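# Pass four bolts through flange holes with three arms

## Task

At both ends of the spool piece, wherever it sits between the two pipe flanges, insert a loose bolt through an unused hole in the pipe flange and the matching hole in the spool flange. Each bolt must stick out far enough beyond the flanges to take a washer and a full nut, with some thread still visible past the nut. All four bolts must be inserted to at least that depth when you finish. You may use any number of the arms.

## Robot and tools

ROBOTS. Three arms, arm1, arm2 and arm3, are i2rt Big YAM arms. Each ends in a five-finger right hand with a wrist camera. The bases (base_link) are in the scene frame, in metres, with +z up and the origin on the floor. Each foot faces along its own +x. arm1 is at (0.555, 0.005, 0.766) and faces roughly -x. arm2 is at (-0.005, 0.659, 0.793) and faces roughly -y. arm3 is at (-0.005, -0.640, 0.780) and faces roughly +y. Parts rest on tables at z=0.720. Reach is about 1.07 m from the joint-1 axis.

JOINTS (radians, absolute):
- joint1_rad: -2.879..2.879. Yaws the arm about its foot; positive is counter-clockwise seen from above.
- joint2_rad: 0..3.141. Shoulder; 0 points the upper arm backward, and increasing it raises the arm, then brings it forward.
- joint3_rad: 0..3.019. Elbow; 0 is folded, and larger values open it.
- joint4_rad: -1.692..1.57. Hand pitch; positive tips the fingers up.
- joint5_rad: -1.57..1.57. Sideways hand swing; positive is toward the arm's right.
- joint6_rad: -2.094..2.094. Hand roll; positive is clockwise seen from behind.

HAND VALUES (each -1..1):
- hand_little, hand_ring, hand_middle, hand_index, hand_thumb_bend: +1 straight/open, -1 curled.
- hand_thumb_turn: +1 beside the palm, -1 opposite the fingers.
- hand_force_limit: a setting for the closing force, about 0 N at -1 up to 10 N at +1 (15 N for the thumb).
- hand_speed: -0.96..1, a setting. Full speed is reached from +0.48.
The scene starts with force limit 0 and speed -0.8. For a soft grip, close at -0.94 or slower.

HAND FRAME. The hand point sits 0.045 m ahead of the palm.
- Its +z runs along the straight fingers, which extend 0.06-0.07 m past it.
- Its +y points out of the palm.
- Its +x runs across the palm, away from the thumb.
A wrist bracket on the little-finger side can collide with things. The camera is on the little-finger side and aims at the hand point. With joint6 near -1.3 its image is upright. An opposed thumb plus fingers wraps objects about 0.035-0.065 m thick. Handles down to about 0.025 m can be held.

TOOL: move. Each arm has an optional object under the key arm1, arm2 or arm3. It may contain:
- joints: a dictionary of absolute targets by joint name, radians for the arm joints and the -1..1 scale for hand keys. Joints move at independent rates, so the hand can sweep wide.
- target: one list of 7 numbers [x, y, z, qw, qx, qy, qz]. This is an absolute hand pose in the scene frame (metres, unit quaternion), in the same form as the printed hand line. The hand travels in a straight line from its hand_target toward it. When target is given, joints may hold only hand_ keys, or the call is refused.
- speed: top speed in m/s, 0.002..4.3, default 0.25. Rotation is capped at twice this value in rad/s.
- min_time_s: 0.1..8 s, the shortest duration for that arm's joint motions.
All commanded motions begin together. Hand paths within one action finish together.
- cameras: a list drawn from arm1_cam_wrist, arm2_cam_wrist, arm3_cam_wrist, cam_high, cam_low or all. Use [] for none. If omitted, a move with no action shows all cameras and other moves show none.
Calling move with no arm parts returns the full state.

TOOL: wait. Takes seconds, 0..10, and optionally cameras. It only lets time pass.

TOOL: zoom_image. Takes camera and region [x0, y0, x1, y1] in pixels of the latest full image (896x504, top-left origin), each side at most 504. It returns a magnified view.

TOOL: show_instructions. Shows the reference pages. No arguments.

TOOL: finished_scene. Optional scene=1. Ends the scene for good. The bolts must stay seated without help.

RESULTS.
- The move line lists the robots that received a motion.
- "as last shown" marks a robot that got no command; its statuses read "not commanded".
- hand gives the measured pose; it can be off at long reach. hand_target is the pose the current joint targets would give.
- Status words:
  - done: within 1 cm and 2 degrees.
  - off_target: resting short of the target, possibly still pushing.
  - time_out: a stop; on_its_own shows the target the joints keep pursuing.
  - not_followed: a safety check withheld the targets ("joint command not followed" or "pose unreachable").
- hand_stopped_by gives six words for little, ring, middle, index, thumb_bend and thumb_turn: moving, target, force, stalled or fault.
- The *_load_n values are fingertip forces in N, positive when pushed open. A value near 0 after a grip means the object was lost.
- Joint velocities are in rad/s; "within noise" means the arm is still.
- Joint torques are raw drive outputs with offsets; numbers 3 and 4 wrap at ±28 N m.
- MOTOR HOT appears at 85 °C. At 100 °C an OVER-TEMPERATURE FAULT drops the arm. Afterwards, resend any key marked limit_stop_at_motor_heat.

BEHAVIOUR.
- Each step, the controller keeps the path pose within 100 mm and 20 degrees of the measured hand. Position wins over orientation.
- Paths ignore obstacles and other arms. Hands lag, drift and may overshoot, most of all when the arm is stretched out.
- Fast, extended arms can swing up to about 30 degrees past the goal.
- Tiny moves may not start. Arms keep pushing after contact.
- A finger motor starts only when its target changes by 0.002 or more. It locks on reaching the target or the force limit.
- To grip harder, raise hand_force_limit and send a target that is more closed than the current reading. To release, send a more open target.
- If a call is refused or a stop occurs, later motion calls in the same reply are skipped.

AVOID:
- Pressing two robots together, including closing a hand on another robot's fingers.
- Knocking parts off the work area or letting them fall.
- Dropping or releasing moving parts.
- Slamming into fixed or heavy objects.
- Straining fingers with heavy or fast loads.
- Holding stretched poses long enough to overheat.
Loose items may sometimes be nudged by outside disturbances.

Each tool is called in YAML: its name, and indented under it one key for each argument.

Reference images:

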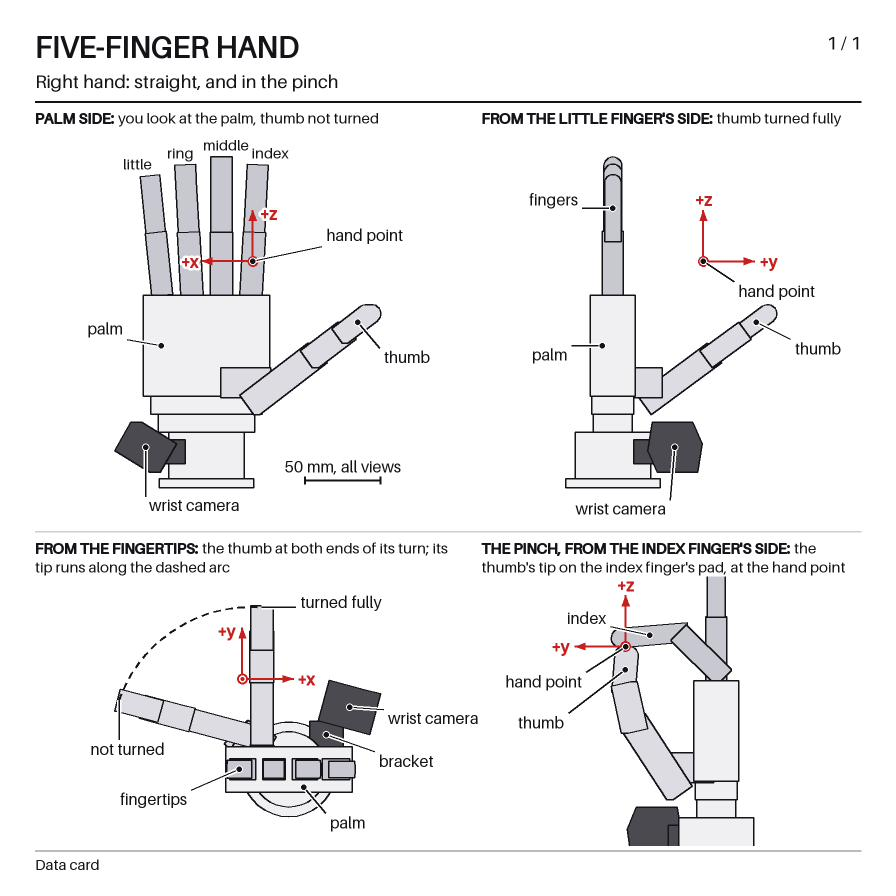

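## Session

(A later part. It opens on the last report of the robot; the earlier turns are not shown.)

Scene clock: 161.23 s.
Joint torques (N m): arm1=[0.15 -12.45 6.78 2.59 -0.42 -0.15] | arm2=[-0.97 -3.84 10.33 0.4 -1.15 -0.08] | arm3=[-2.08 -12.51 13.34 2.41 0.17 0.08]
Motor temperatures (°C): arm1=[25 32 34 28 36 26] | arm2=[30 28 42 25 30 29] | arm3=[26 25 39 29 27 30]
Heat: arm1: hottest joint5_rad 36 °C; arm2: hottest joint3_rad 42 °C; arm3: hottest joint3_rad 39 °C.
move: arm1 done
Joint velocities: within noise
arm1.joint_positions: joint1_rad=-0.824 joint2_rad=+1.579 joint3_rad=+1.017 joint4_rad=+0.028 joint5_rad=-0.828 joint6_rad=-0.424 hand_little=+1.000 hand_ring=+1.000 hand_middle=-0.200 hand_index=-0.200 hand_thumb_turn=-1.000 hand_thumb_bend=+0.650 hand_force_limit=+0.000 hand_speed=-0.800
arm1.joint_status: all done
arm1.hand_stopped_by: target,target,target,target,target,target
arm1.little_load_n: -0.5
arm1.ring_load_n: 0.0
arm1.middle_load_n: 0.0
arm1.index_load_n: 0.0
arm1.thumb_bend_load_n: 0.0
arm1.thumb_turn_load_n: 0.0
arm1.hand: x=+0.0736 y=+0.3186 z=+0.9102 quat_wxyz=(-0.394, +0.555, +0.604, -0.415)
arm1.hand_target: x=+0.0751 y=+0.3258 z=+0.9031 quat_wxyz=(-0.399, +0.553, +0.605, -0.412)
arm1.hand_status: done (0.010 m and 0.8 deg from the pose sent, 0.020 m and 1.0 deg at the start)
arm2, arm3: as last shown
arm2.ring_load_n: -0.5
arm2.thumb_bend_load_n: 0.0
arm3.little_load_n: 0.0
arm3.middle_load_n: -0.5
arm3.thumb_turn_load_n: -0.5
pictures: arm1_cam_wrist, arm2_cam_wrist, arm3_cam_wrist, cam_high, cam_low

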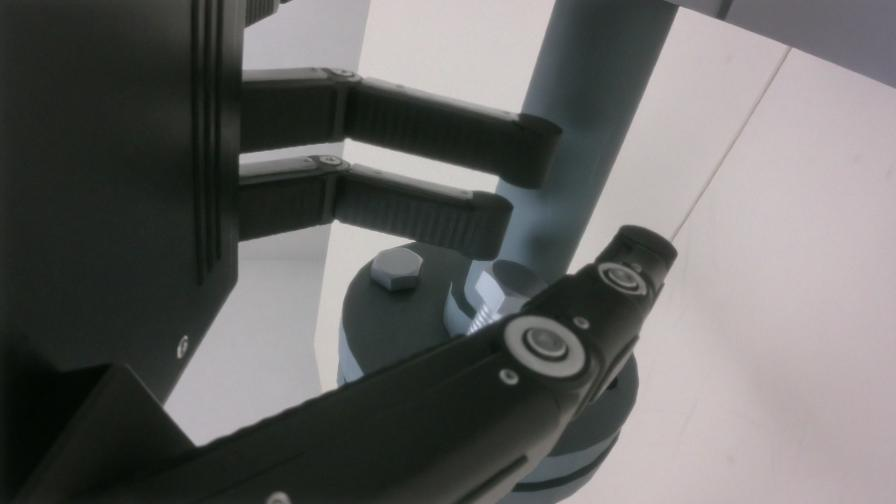

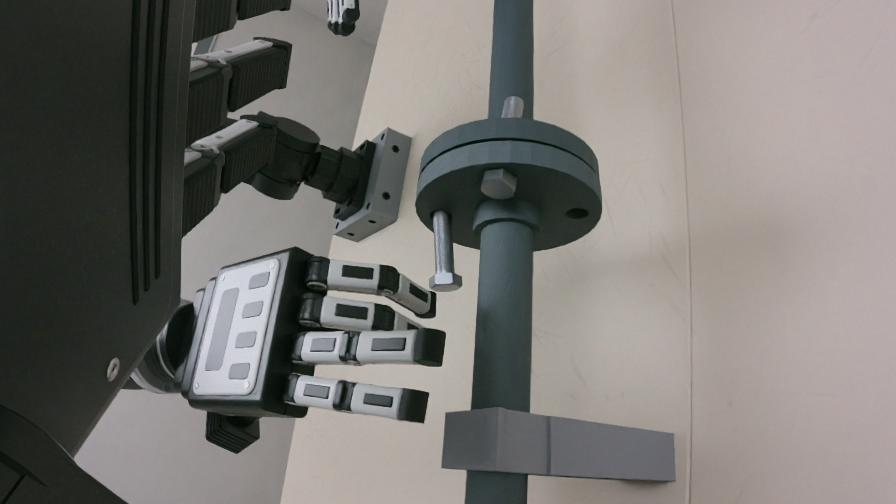

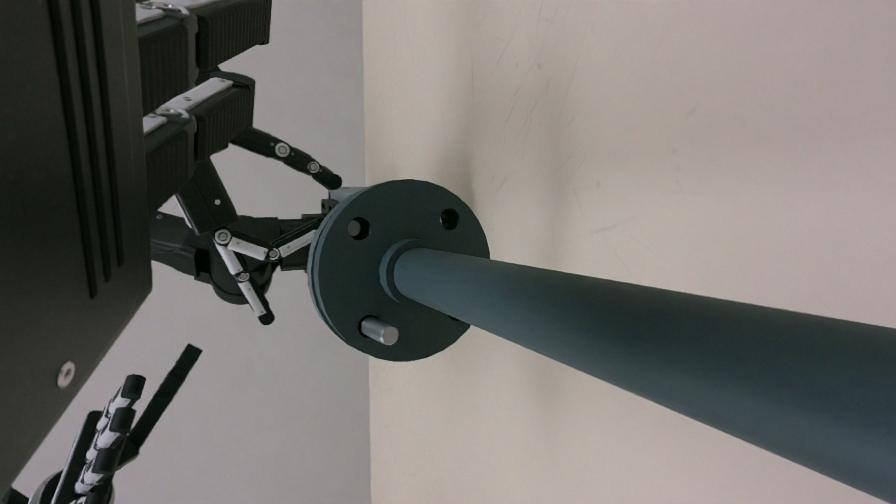

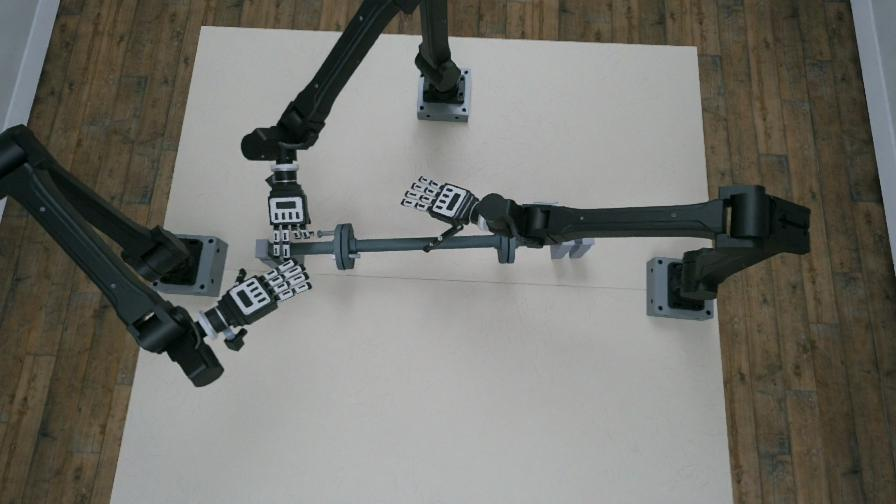

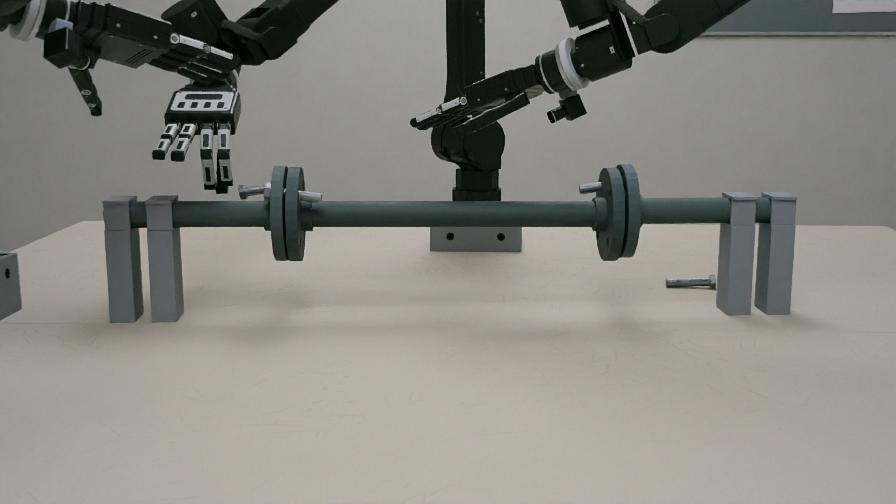

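move:
  cameras: ["cam_low", "cam_high", "arm2_cam_wrist", "arm3_cam_wrist"]

Scene clock: 162.60 s.
Joint torques (N m): arm1=[0.15 -12.51 6.76 2.59 -0.42 -0.14] | arm2=[-0.85 -4.42 10.47 0.43 -1.16 -0.11] | arm3=[-2.14 -12.63 13.33 2.39 0.17 0.09]
Motor temperatures (°C): arm1=[25 32 34 28 36 26] | arm2=[30 28 42 25 30 29] | arm3=[26 25 39 29 27 30]
Heat: arm1: hottest joint5_rad 36 °C; arm2: hottest joint3_rad 42 °C; arm3: hottest joint3_rad 39 °C.
Joint velocities: within noise
arm1.joint_positions: joint1_rad=-0.824 joint2_rad=+1.579 joint3_rad=+1.017 joint4_rad=+0.028 joint5_rad=-0.828 joint6_rad=-0.424 hand_little=+1.000 hand_ring=+1.000 hand_middle=-0.200 hand_index=-0.200 hand_thumb_turn=-1.000 hand_thumb_bend=+0.650 hand_force_limit=+0.000 hand_speed=-0.800
arm1.joint_status: all done
arm1.hand_stopped_by: target,target,target,target,target,target
arm1.little_load_n: 0.0
arm1.ring_load_n: -0.5
arm1.middle_load_n: 0.0
arm1.index_load_n: 0.0
arm1.thumb_bend_load_n: 0.0
arm1.thumb_turn_load_n: 0.0
arm1.hand: x=+0.0736 y=+0.3186 z=+0.9102 quat_wxyz=(-0.394, +0.555, +0.604, -0.415) (m; scene frame)
arm1.hand_target: x=+0.0751 y=+0.3258 z=+0.9031 quat_wxyz=(-0.399, +0.553, +0.605, -0.412) (m; scene frame)
arm1.hand_status: done (0.010 m and 0.8 deg from the pose sent, 0.020 m and 1.0 deg at the start)
arm2.joint_positions: joint1_rad=-0.795 joint2_rad=+1.108 joint3_rad=+0.794 joint4_rad=-1.073 joint5_rad=-1.269 joint6_rad=-1.634 hand_little=+1.000 hand_ring=+1.000 hand_middle=+1.000 hand_index=+1.000 hand_thumb_turn=+1.000 hand_thumb_bend=+1.000 hand_force_limit=+0.000 hand_speed=-0.800
arm2.joint_status: not commanded
arm2.hand_stopped_by: target,target,target,target,target,target
arm2.little_load_n: 0.0
arm2.ring_load_n: 0.0
arm2.middle_load_n: 0.0
arm2.index_load_n: 0.0
arm2.thumb_bend_load_n: 0.0
arm2.thumb_turn_load_n: -0.5
arm2.hand: x=-0.0962 y=+0.3442 z=+0.9864 quat_wxyz=(-0.127, +0.372, -0.710, +0.584) (m; scene frame)
arm2.hand_target: x=-0.1047 y=+0.3392 z=+1.0000 quat_wxyz=(-0.112, +0.380, -0.704, +0.589) (m; scene frame)
arm2.hand_status: not commanded
arm3.joint_positions: joint1_rad=-0.078 joint2_rad=+1.613 joint3_rad=+1.028 joint4_rad=+0.244 joint5_rad=+0.280 joint6_rad=+0.160 hand_little=+1.000 hand_ring=+1.000 hand_middle=+1.000 hand_index=+1.000 hand_thumb_turn=+1.000 hand_thumb_bend=+1.000 hand_force_limit=+0.000 hand_speed=-0.800
arm3.joint_status: not commanded
arm3.hand_stopped_by: target,target,target,target,target,target
arm3.little_load_n: 0.0
arm3.ring_load_n: 0.0
arm3.middle_load_n: 0.0
arm3.index_load_n: 0.0
arm3.thumb_bend_load_n: 0.0
arm3.thumb_turn_load_n: 0.0
arm3.hand: x=+0.0936 y=+0.0145 z=+0.9338 quat_wxyz=(-0.574, +0.789, -0.194, +0.104) (m; scene frame)
arm3.hand_target: x=+0.1038 y=+0.0337 z=+0.9583 quat_wxyz=(-0.595, +0.770, -0.204, +0.103) (m; scene frame)
arm3.hand_status: not commanded
pictures: arm2_cam_wrist, arm3_cam_wrist, cam_high, cam_low

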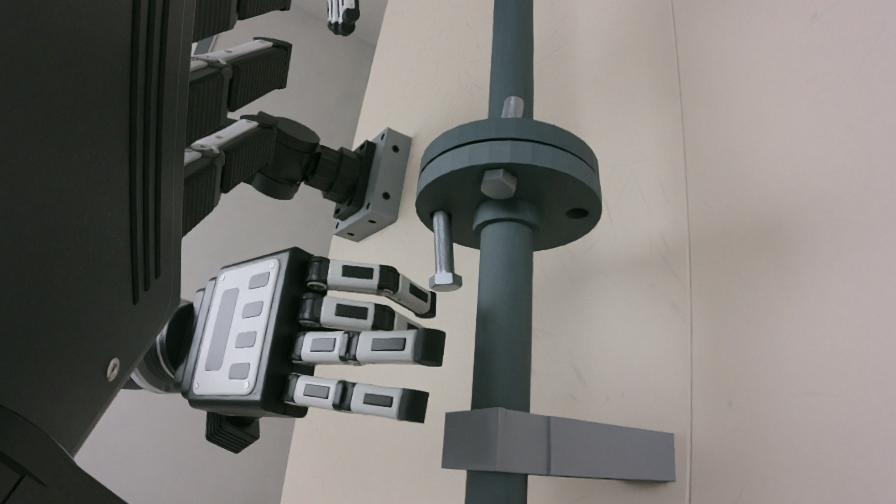

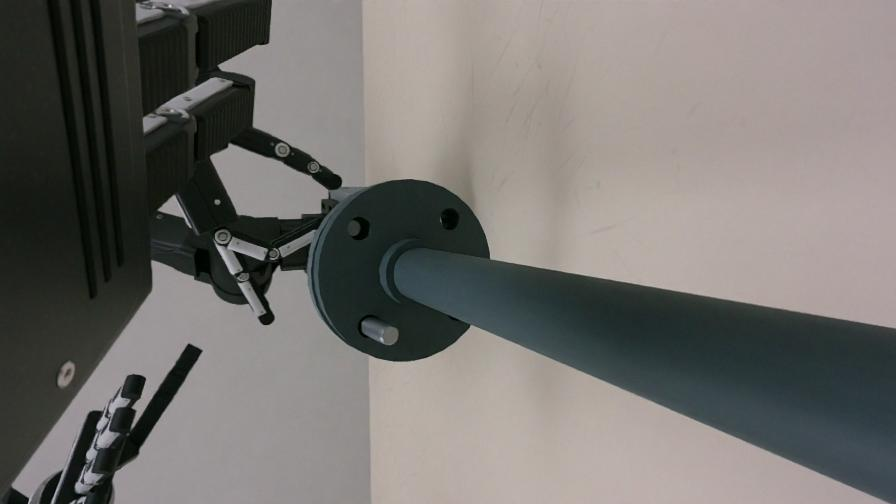

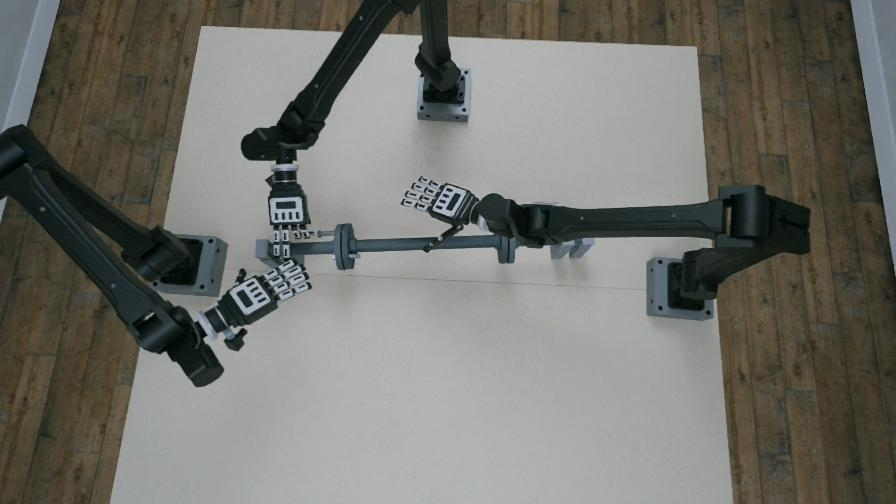

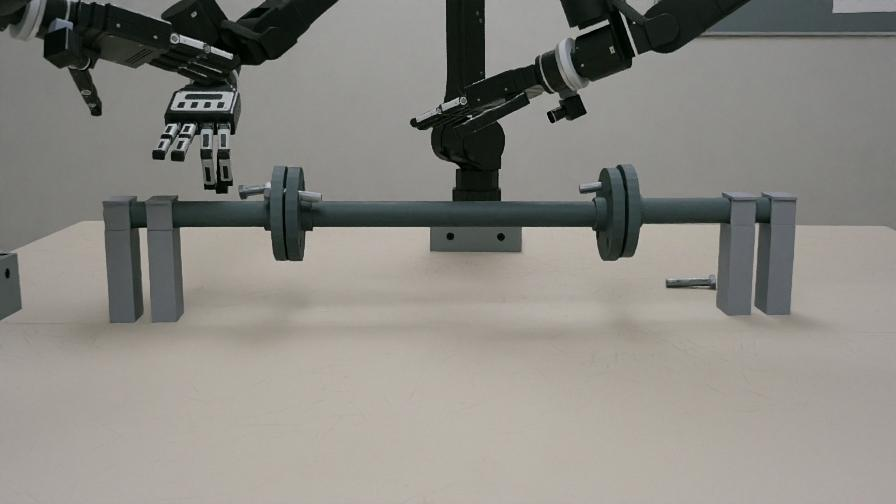

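zoom_image:
  camera: "cam_low"
  region: [140, 120, 340, 270]

zoom_image:
  camera: "arm2_cam_wrist"
  region: [380, 160, 520, 340]

zoom_image:
  camera: "cam_high"
  region: [240, 190, 380, 300]

Scaled by 2.520.

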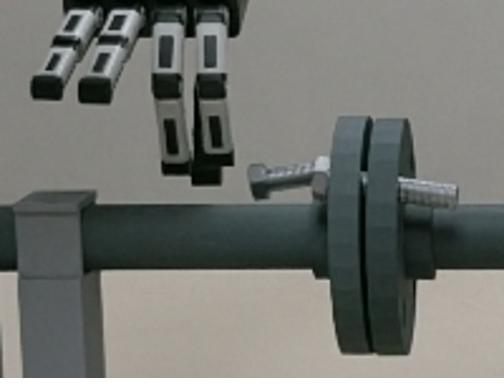

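Scaled by 2.800.

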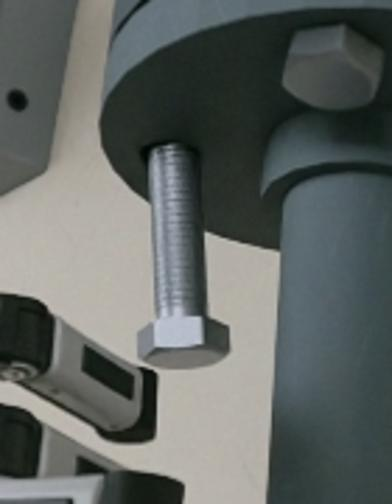

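Scaled by 3.600.

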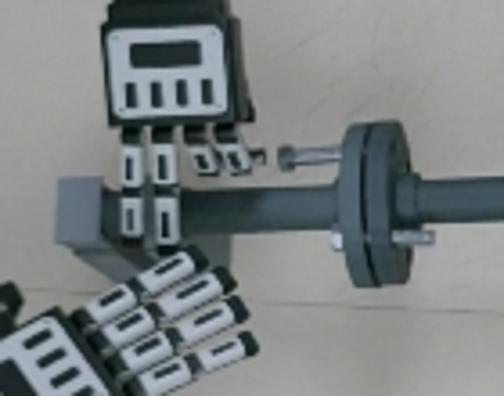

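move:
  arm1: {"target": [0.0760, 0.3270, 0.8840, 0.3992, -0.5524, -0.6049, 0.4119], "speed": 0.05}
  cameras: ["cam_low", "cam_high", "arm2_cam_wrist"]

zoom_image:
  camera: "cam_low"
  region: [140, 120, 340, 270]

zoom_image:
  camera: "arm2_cam_wrist"
  region: [380, 160, 520, 340]

zoom_image:
  camera: "cam_high"
  region: [240, 190, 380, 300]

Scene clock: 164.47 s.
Joint torques (N m): arm1=[0.09 -12.86 6.54 2.58 -0.43 -0.16] | arm2=[-1.44 -4.01 10.44 0.28 -1.18 -0.13] | arm3=[-2.08 -12.51 13.38 2.41 0.15 0.08]
Motor temperatures (°C): arm1=[25 32 34 28 36 26] | arm2=[30 28 42 25 30 29] | arm3=[26 25 39 29 27 30]
Heat: arm1: hottest joint5_rad 36 °C; arm2: hottest joint3_rad 42 °C; arm3: hottest joint3_rad 39 °C.
move: arm1 done
Joint velocities: within noise
arm1.joint_positions: joint1_rad=-0.825 joint2_rad=+1.612 joint3_rad=+0.995 joint4_rad=+0.079 joint5_rad=-0.830 joint6_rad=-0.425 hand_little=+1.000 hand_ring=+1.000 hand_middle=-0.200 hand_index=-0.200 hand_thumb_turn=-1.000 hand_thumb_bend=+0.650 hand_force_limit=+0.000 hand_speed=-0.800
arm1.joint_status: not commanded
arm1.hand_stopped_by: target,target,target,target,target,target
arm1.little_load_n: 0.0
arm1.ring_load_n: 0.0
arm1.middle_load_n: 0.0
arm1.index_load_n: 0.0
arm1.thumb_bend_load_n: 0.0
arm1.thumb_turn_load_n: 0.0
arm1.hand: x=+0.0739 y=+0.3189 z=+0.8896 quat_wxyz=(-0.392, +0.556, +0.604, -0.416)
arm1.hand_target: x=+0.0761 y=+0.3269 z=+0.8842 quat_wxyz=(-0.399, +0.552, +0.605, -0.412)
arm1.hand_status: done (0.010 m and 1.0 deg from the pose sent, 0.028 m and 0.8 deg at the start)
arm2, arm3: as last shown
arm2.thumb_turn_load_n: 0.0
arm3.thumb_turn_load_n: -0.5
pictures: arm2_cam_wrist, cam_high, cam_low

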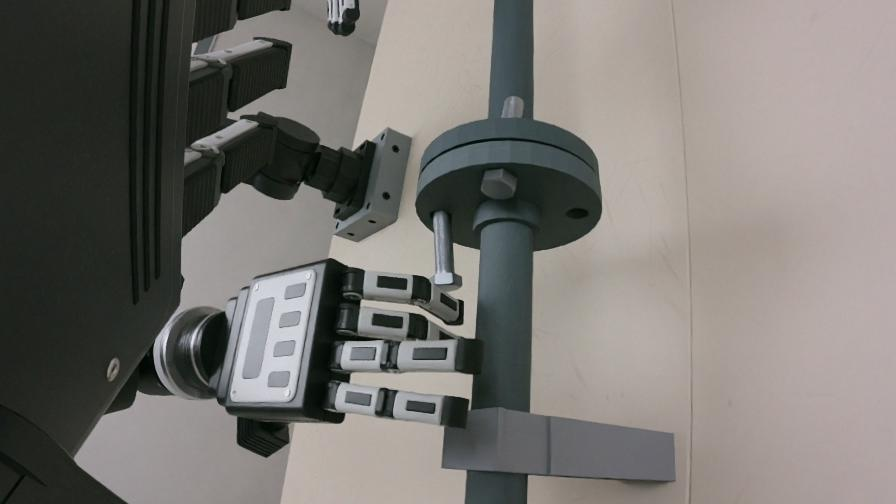

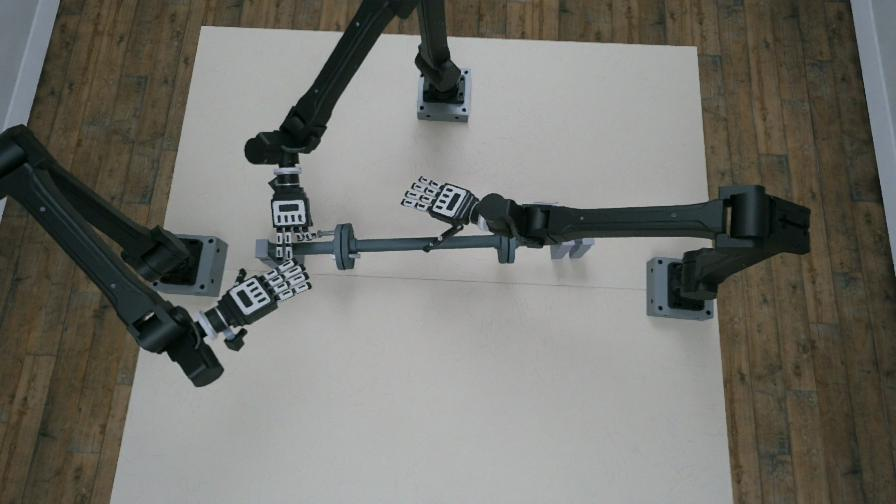

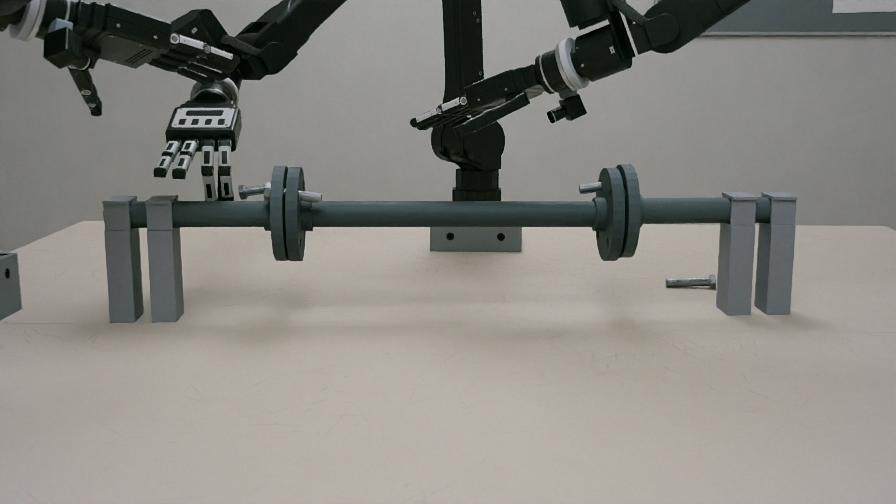

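Scaled by 2.520.

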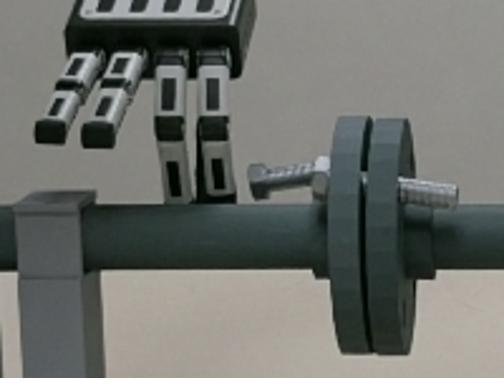

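Scaled by 2.800.

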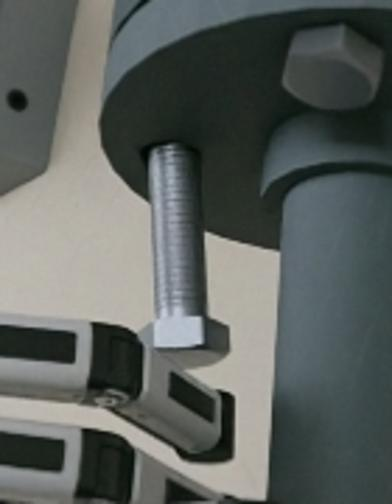

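Scaled by 3.600.

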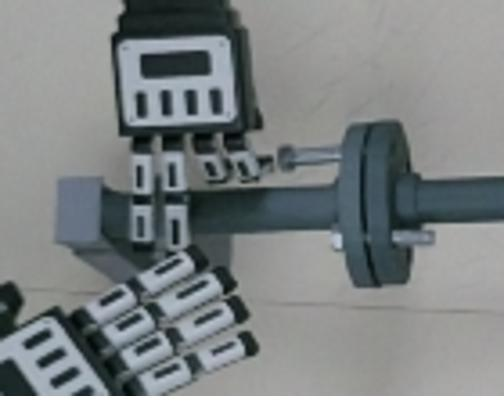

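move:
  arm1: {"target": [0.0775, 0.2980, 0.8840, 0.3992, -0.5524, -0.6049, 0.4119], "speed": 0.03}
  cameras: ["cam_low", "cam_high", "arm2_cam_wrist", "arm3_cam_wrist"]

zoom_image:
  camera: "cam_low"
  region: [140, 120, 340, 270]

zoom_image:
  camera: "arm2_cam_wrist"
  region: [380, 160, 520, 340]

zoom_image:
  camera: "cam_high"
  region: [240, 190, 380, 300]

Scene clock: 166.37 s.
Joint torques (N m): arm1=[2.26 -15.03 6.05 2.47 -0.26 0.16] | arm2=[-0.85 -4.19 10.35 0.28 -1.15 -0.11] | arm3=[-2.2 -12.57 13.37 2.4 0.16 0.09]
Motor temperatures (°C): arm1=[25 32 34 28 36 26] | arm2=[30 28 43 25 30 29] | arm3=[26 25 39 29 27 30]
Heat: arm1: hottest joint5_rad 36 °C; arm2: hottest joint3_rad 43 °C; arm3: hottest joint3_rad 39 °C.
move: arm1 off_target
Joint velocities: within noise
arm1.joint_positions: joint1_rad=-0.812 joint2_rad=+1.596 joint3_rad=+0.931 joint4_rad=+0.121 joint5_rad=-0.800 joint6_rad=-0.425 hand_little=+1.000 hand_ring=+1.000 hand_middle=-0.200 hand_index=-0.200 hand_thumb_turn=-1.000 hand_thumb_bend=+0.650 hand_force_limit=+0.000 hand_speed=-0.800
arm1.joint_status: not commanded
arm1.hand_stopped_by: target,target,target,target,target,target
arm1.little_load_n: 0.0
arm1.ring_load_n: 0.0
arm1.middle_load_n: 0.0
arm1.index_load_n: 0.0
arm1.thumb_bend_load_n: 0.0
arm1.thumb_turn_load_n: 0.0
arm1.hand: x=+0.0825 y=+0.3051 z=+0.8734 quat_wxyz=(-0.392, +0.561, +0.604, -0.407)
arm1.hand_target: x=+0.0776 y=+0.2980 z=+0.8838 quat_wxyz=(-0.399, +0.552, +0.605, -0.412)
arm1.hand_status: off_target (0.014 m and 1.4 deg from the pose sent, 0.022 m and 1.0 deg at the start)
arm2, arm3: as last shown
arm2.thumb_turn_load_n: -0.5
pictures: arm2_cam_wrist, arm3_cam_wrist, cam_high, cam_low

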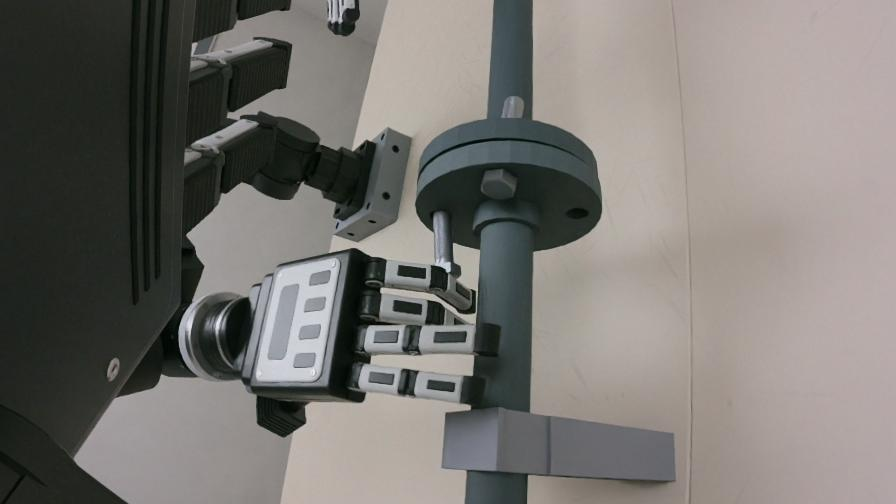

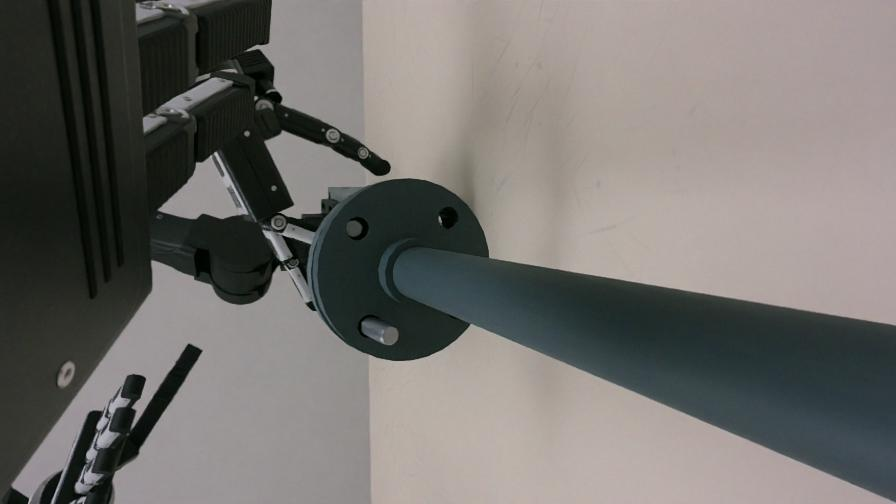

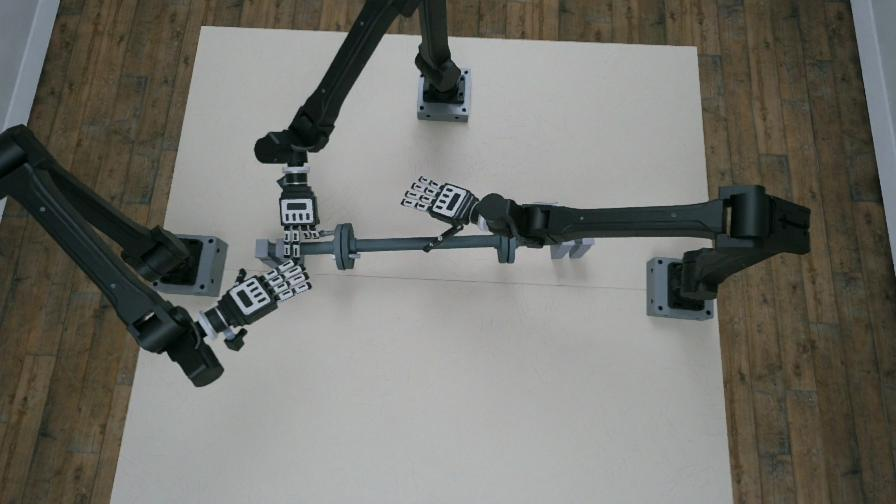

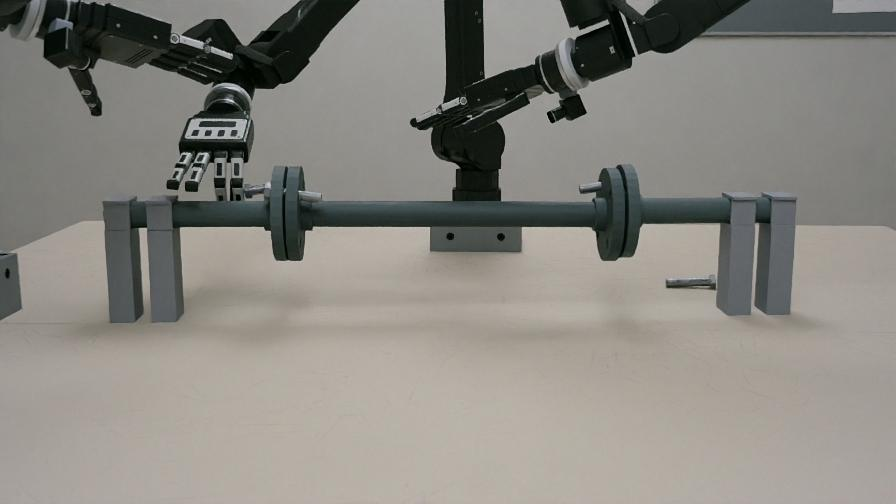

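Scaled by 2.520.

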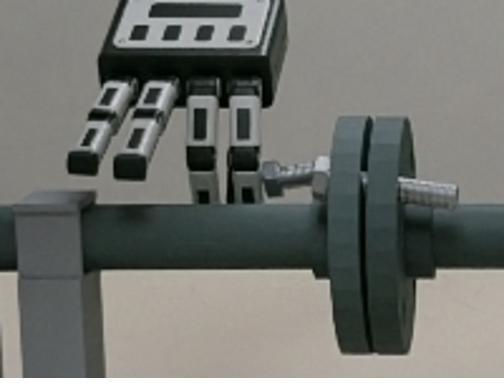

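Scaled by 2.800.

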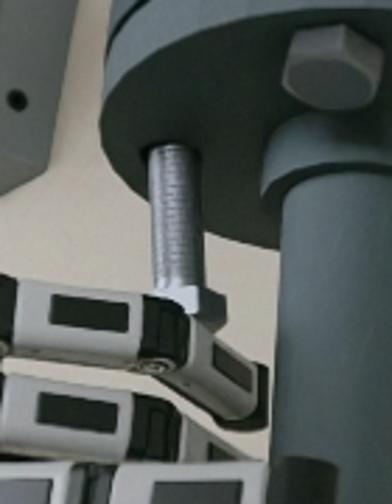

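Scaled by 3.600.

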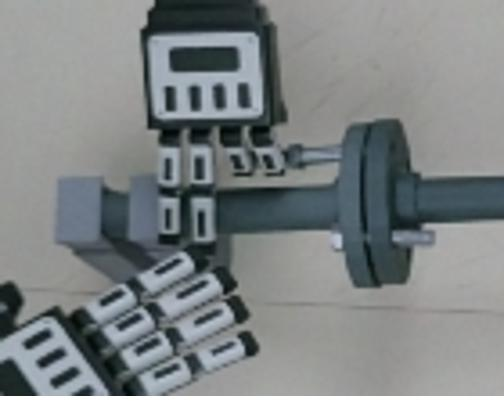

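move:
  arm1: {"target": [0.0770, 0.2860, 0.8990, 0.3992, -0.5524, -0.6049, 0.4119], "speed": 0.03}
  cameras: ["cam_low", "cam_high", "arm2_cam_wrist", "arm3_cam_wrist"]

zoom_image:
  camera: "cam_low"
  region: [140, 120, 340, 270]

zoom_image:
  camera: "arm2_cam_wrist"
  region: [380, 160, 520, 340]

zoom_image:
  camera: "arm3_cam_wrist"
  region: [300, 170, 500, 370]

Scene clock: 167.93 s.
Joint torques (N m): arm1=[2.14 -14.56 6.38 1.21 -0.07 0.19] | arm2=[-1.26 -4.78 10.45 0.35 -1.14 -0.08] | arm3=[-2.14 -12.45 13.31 2.41 0.15 0.09]
Motor temperatures (°C): arm1=[25 32 34 28 36 26] | arm2=[30 28 43 25 30 29] | arm3=[26 25 39 29 27 29]
Heat: arm1: hottest joint5_rad 36 °C; arm2: hottest joint3_rad 43 °C; arm3: hottest joint3_rad 39 °C.
move: arm1 off_target
Joint velocities: within noise
arm1.joint_positions: joint1_rad=-0.792 joint2_rad=+1.551 joint3_rad=+0.922 joint4_rad=+0.121 joint5_rad=-0.787 joint6_rad=-0.413 hand_little=+1.000 hand_ring=+1.000 hand_middle=-0.200 hand_index=-0.200 hand_thumb_turn=-1.000 hand_thumb_bend=+0.650 hand_force_limit=+0.000 hand_speed=-0.800
arm1.joint_status: not commanded
arm1.hand_stopped_by: target,target,target,target,target,target
arm1.little_load_n: 0.0
arm1.ring_load_n: 0.0
arm1.middle_load_n: 0.0
arm1.index_load_n: 0.0
arm1.thumb_bend_load_n: 0.0
arm1.thumb_turn_load_n: 0.0
arm1.hand: x=+0.0786 y=+0.2948 z=+0.8920 quat_wxyz=(-0.402, +0.552, +0.606, -0.407)
arm1.hand_target: x=+0.0771 y=+0.2862 z=+0.8988 quat_wxyz=(-0.399, +0.552, +0.605, -0.412)
arm1.hand_status: off_target (0.011 m and 0.6 deg from the pose sent, 0.032 m and 1.4 deg at the start)
arm2, arm3: as last shown
arm2.thumb_turn_load_n: 0.0
arm3.thumb_turn_load_n: 0.0
pictures: arm2_cam_wrist, arm3_cam_wrist, cam_high, cam_low

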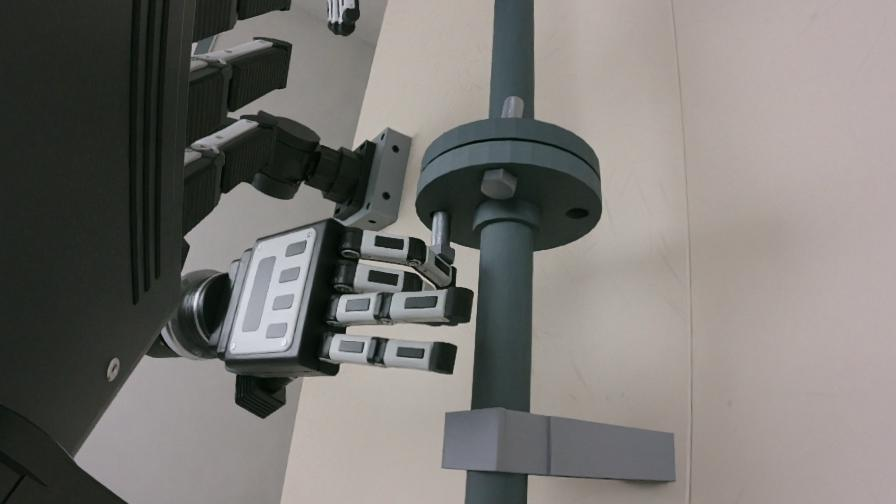

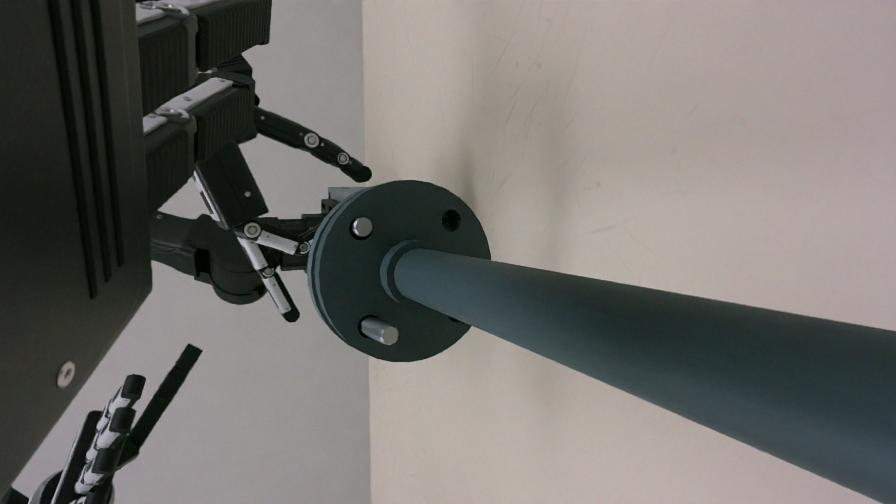

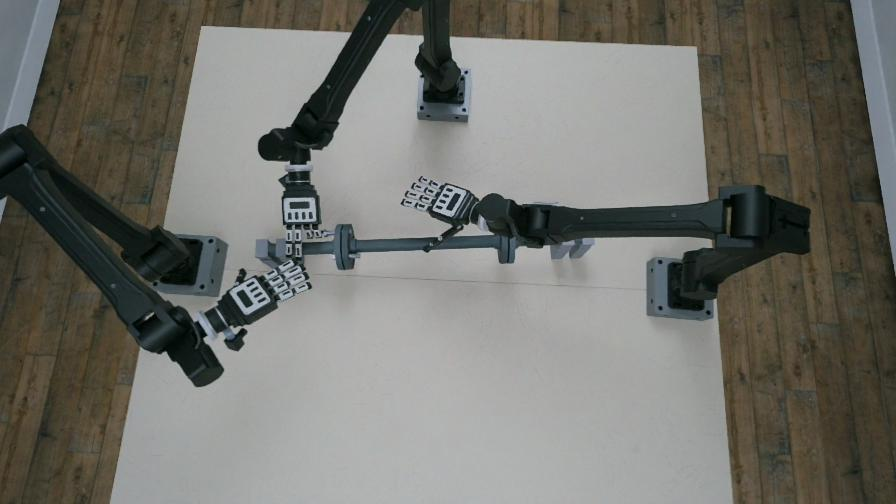

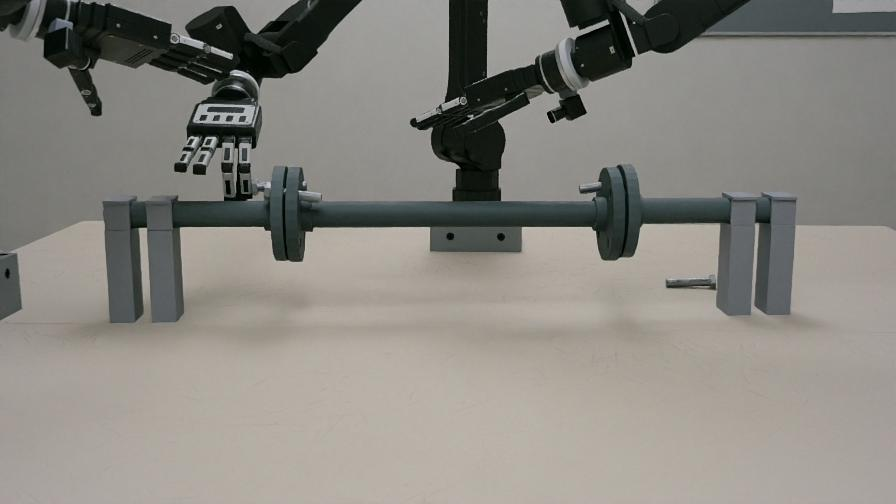

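Scaled by 2.520.

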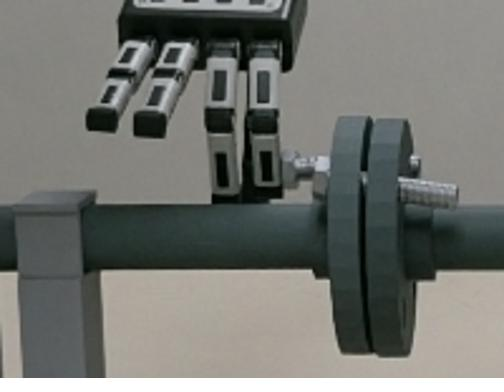

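Scaled by 2.800.

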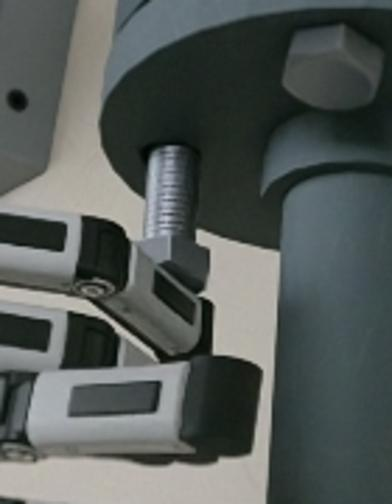

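Scaled by 2.520.

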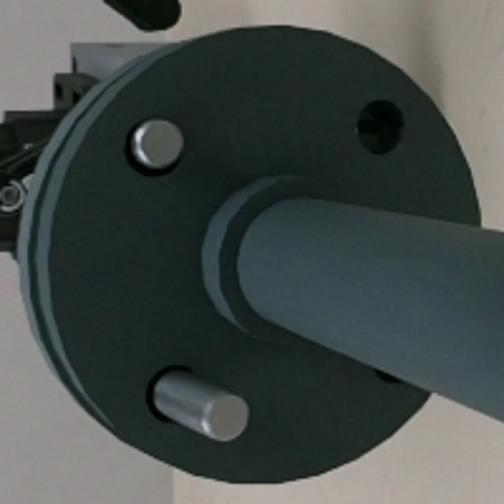

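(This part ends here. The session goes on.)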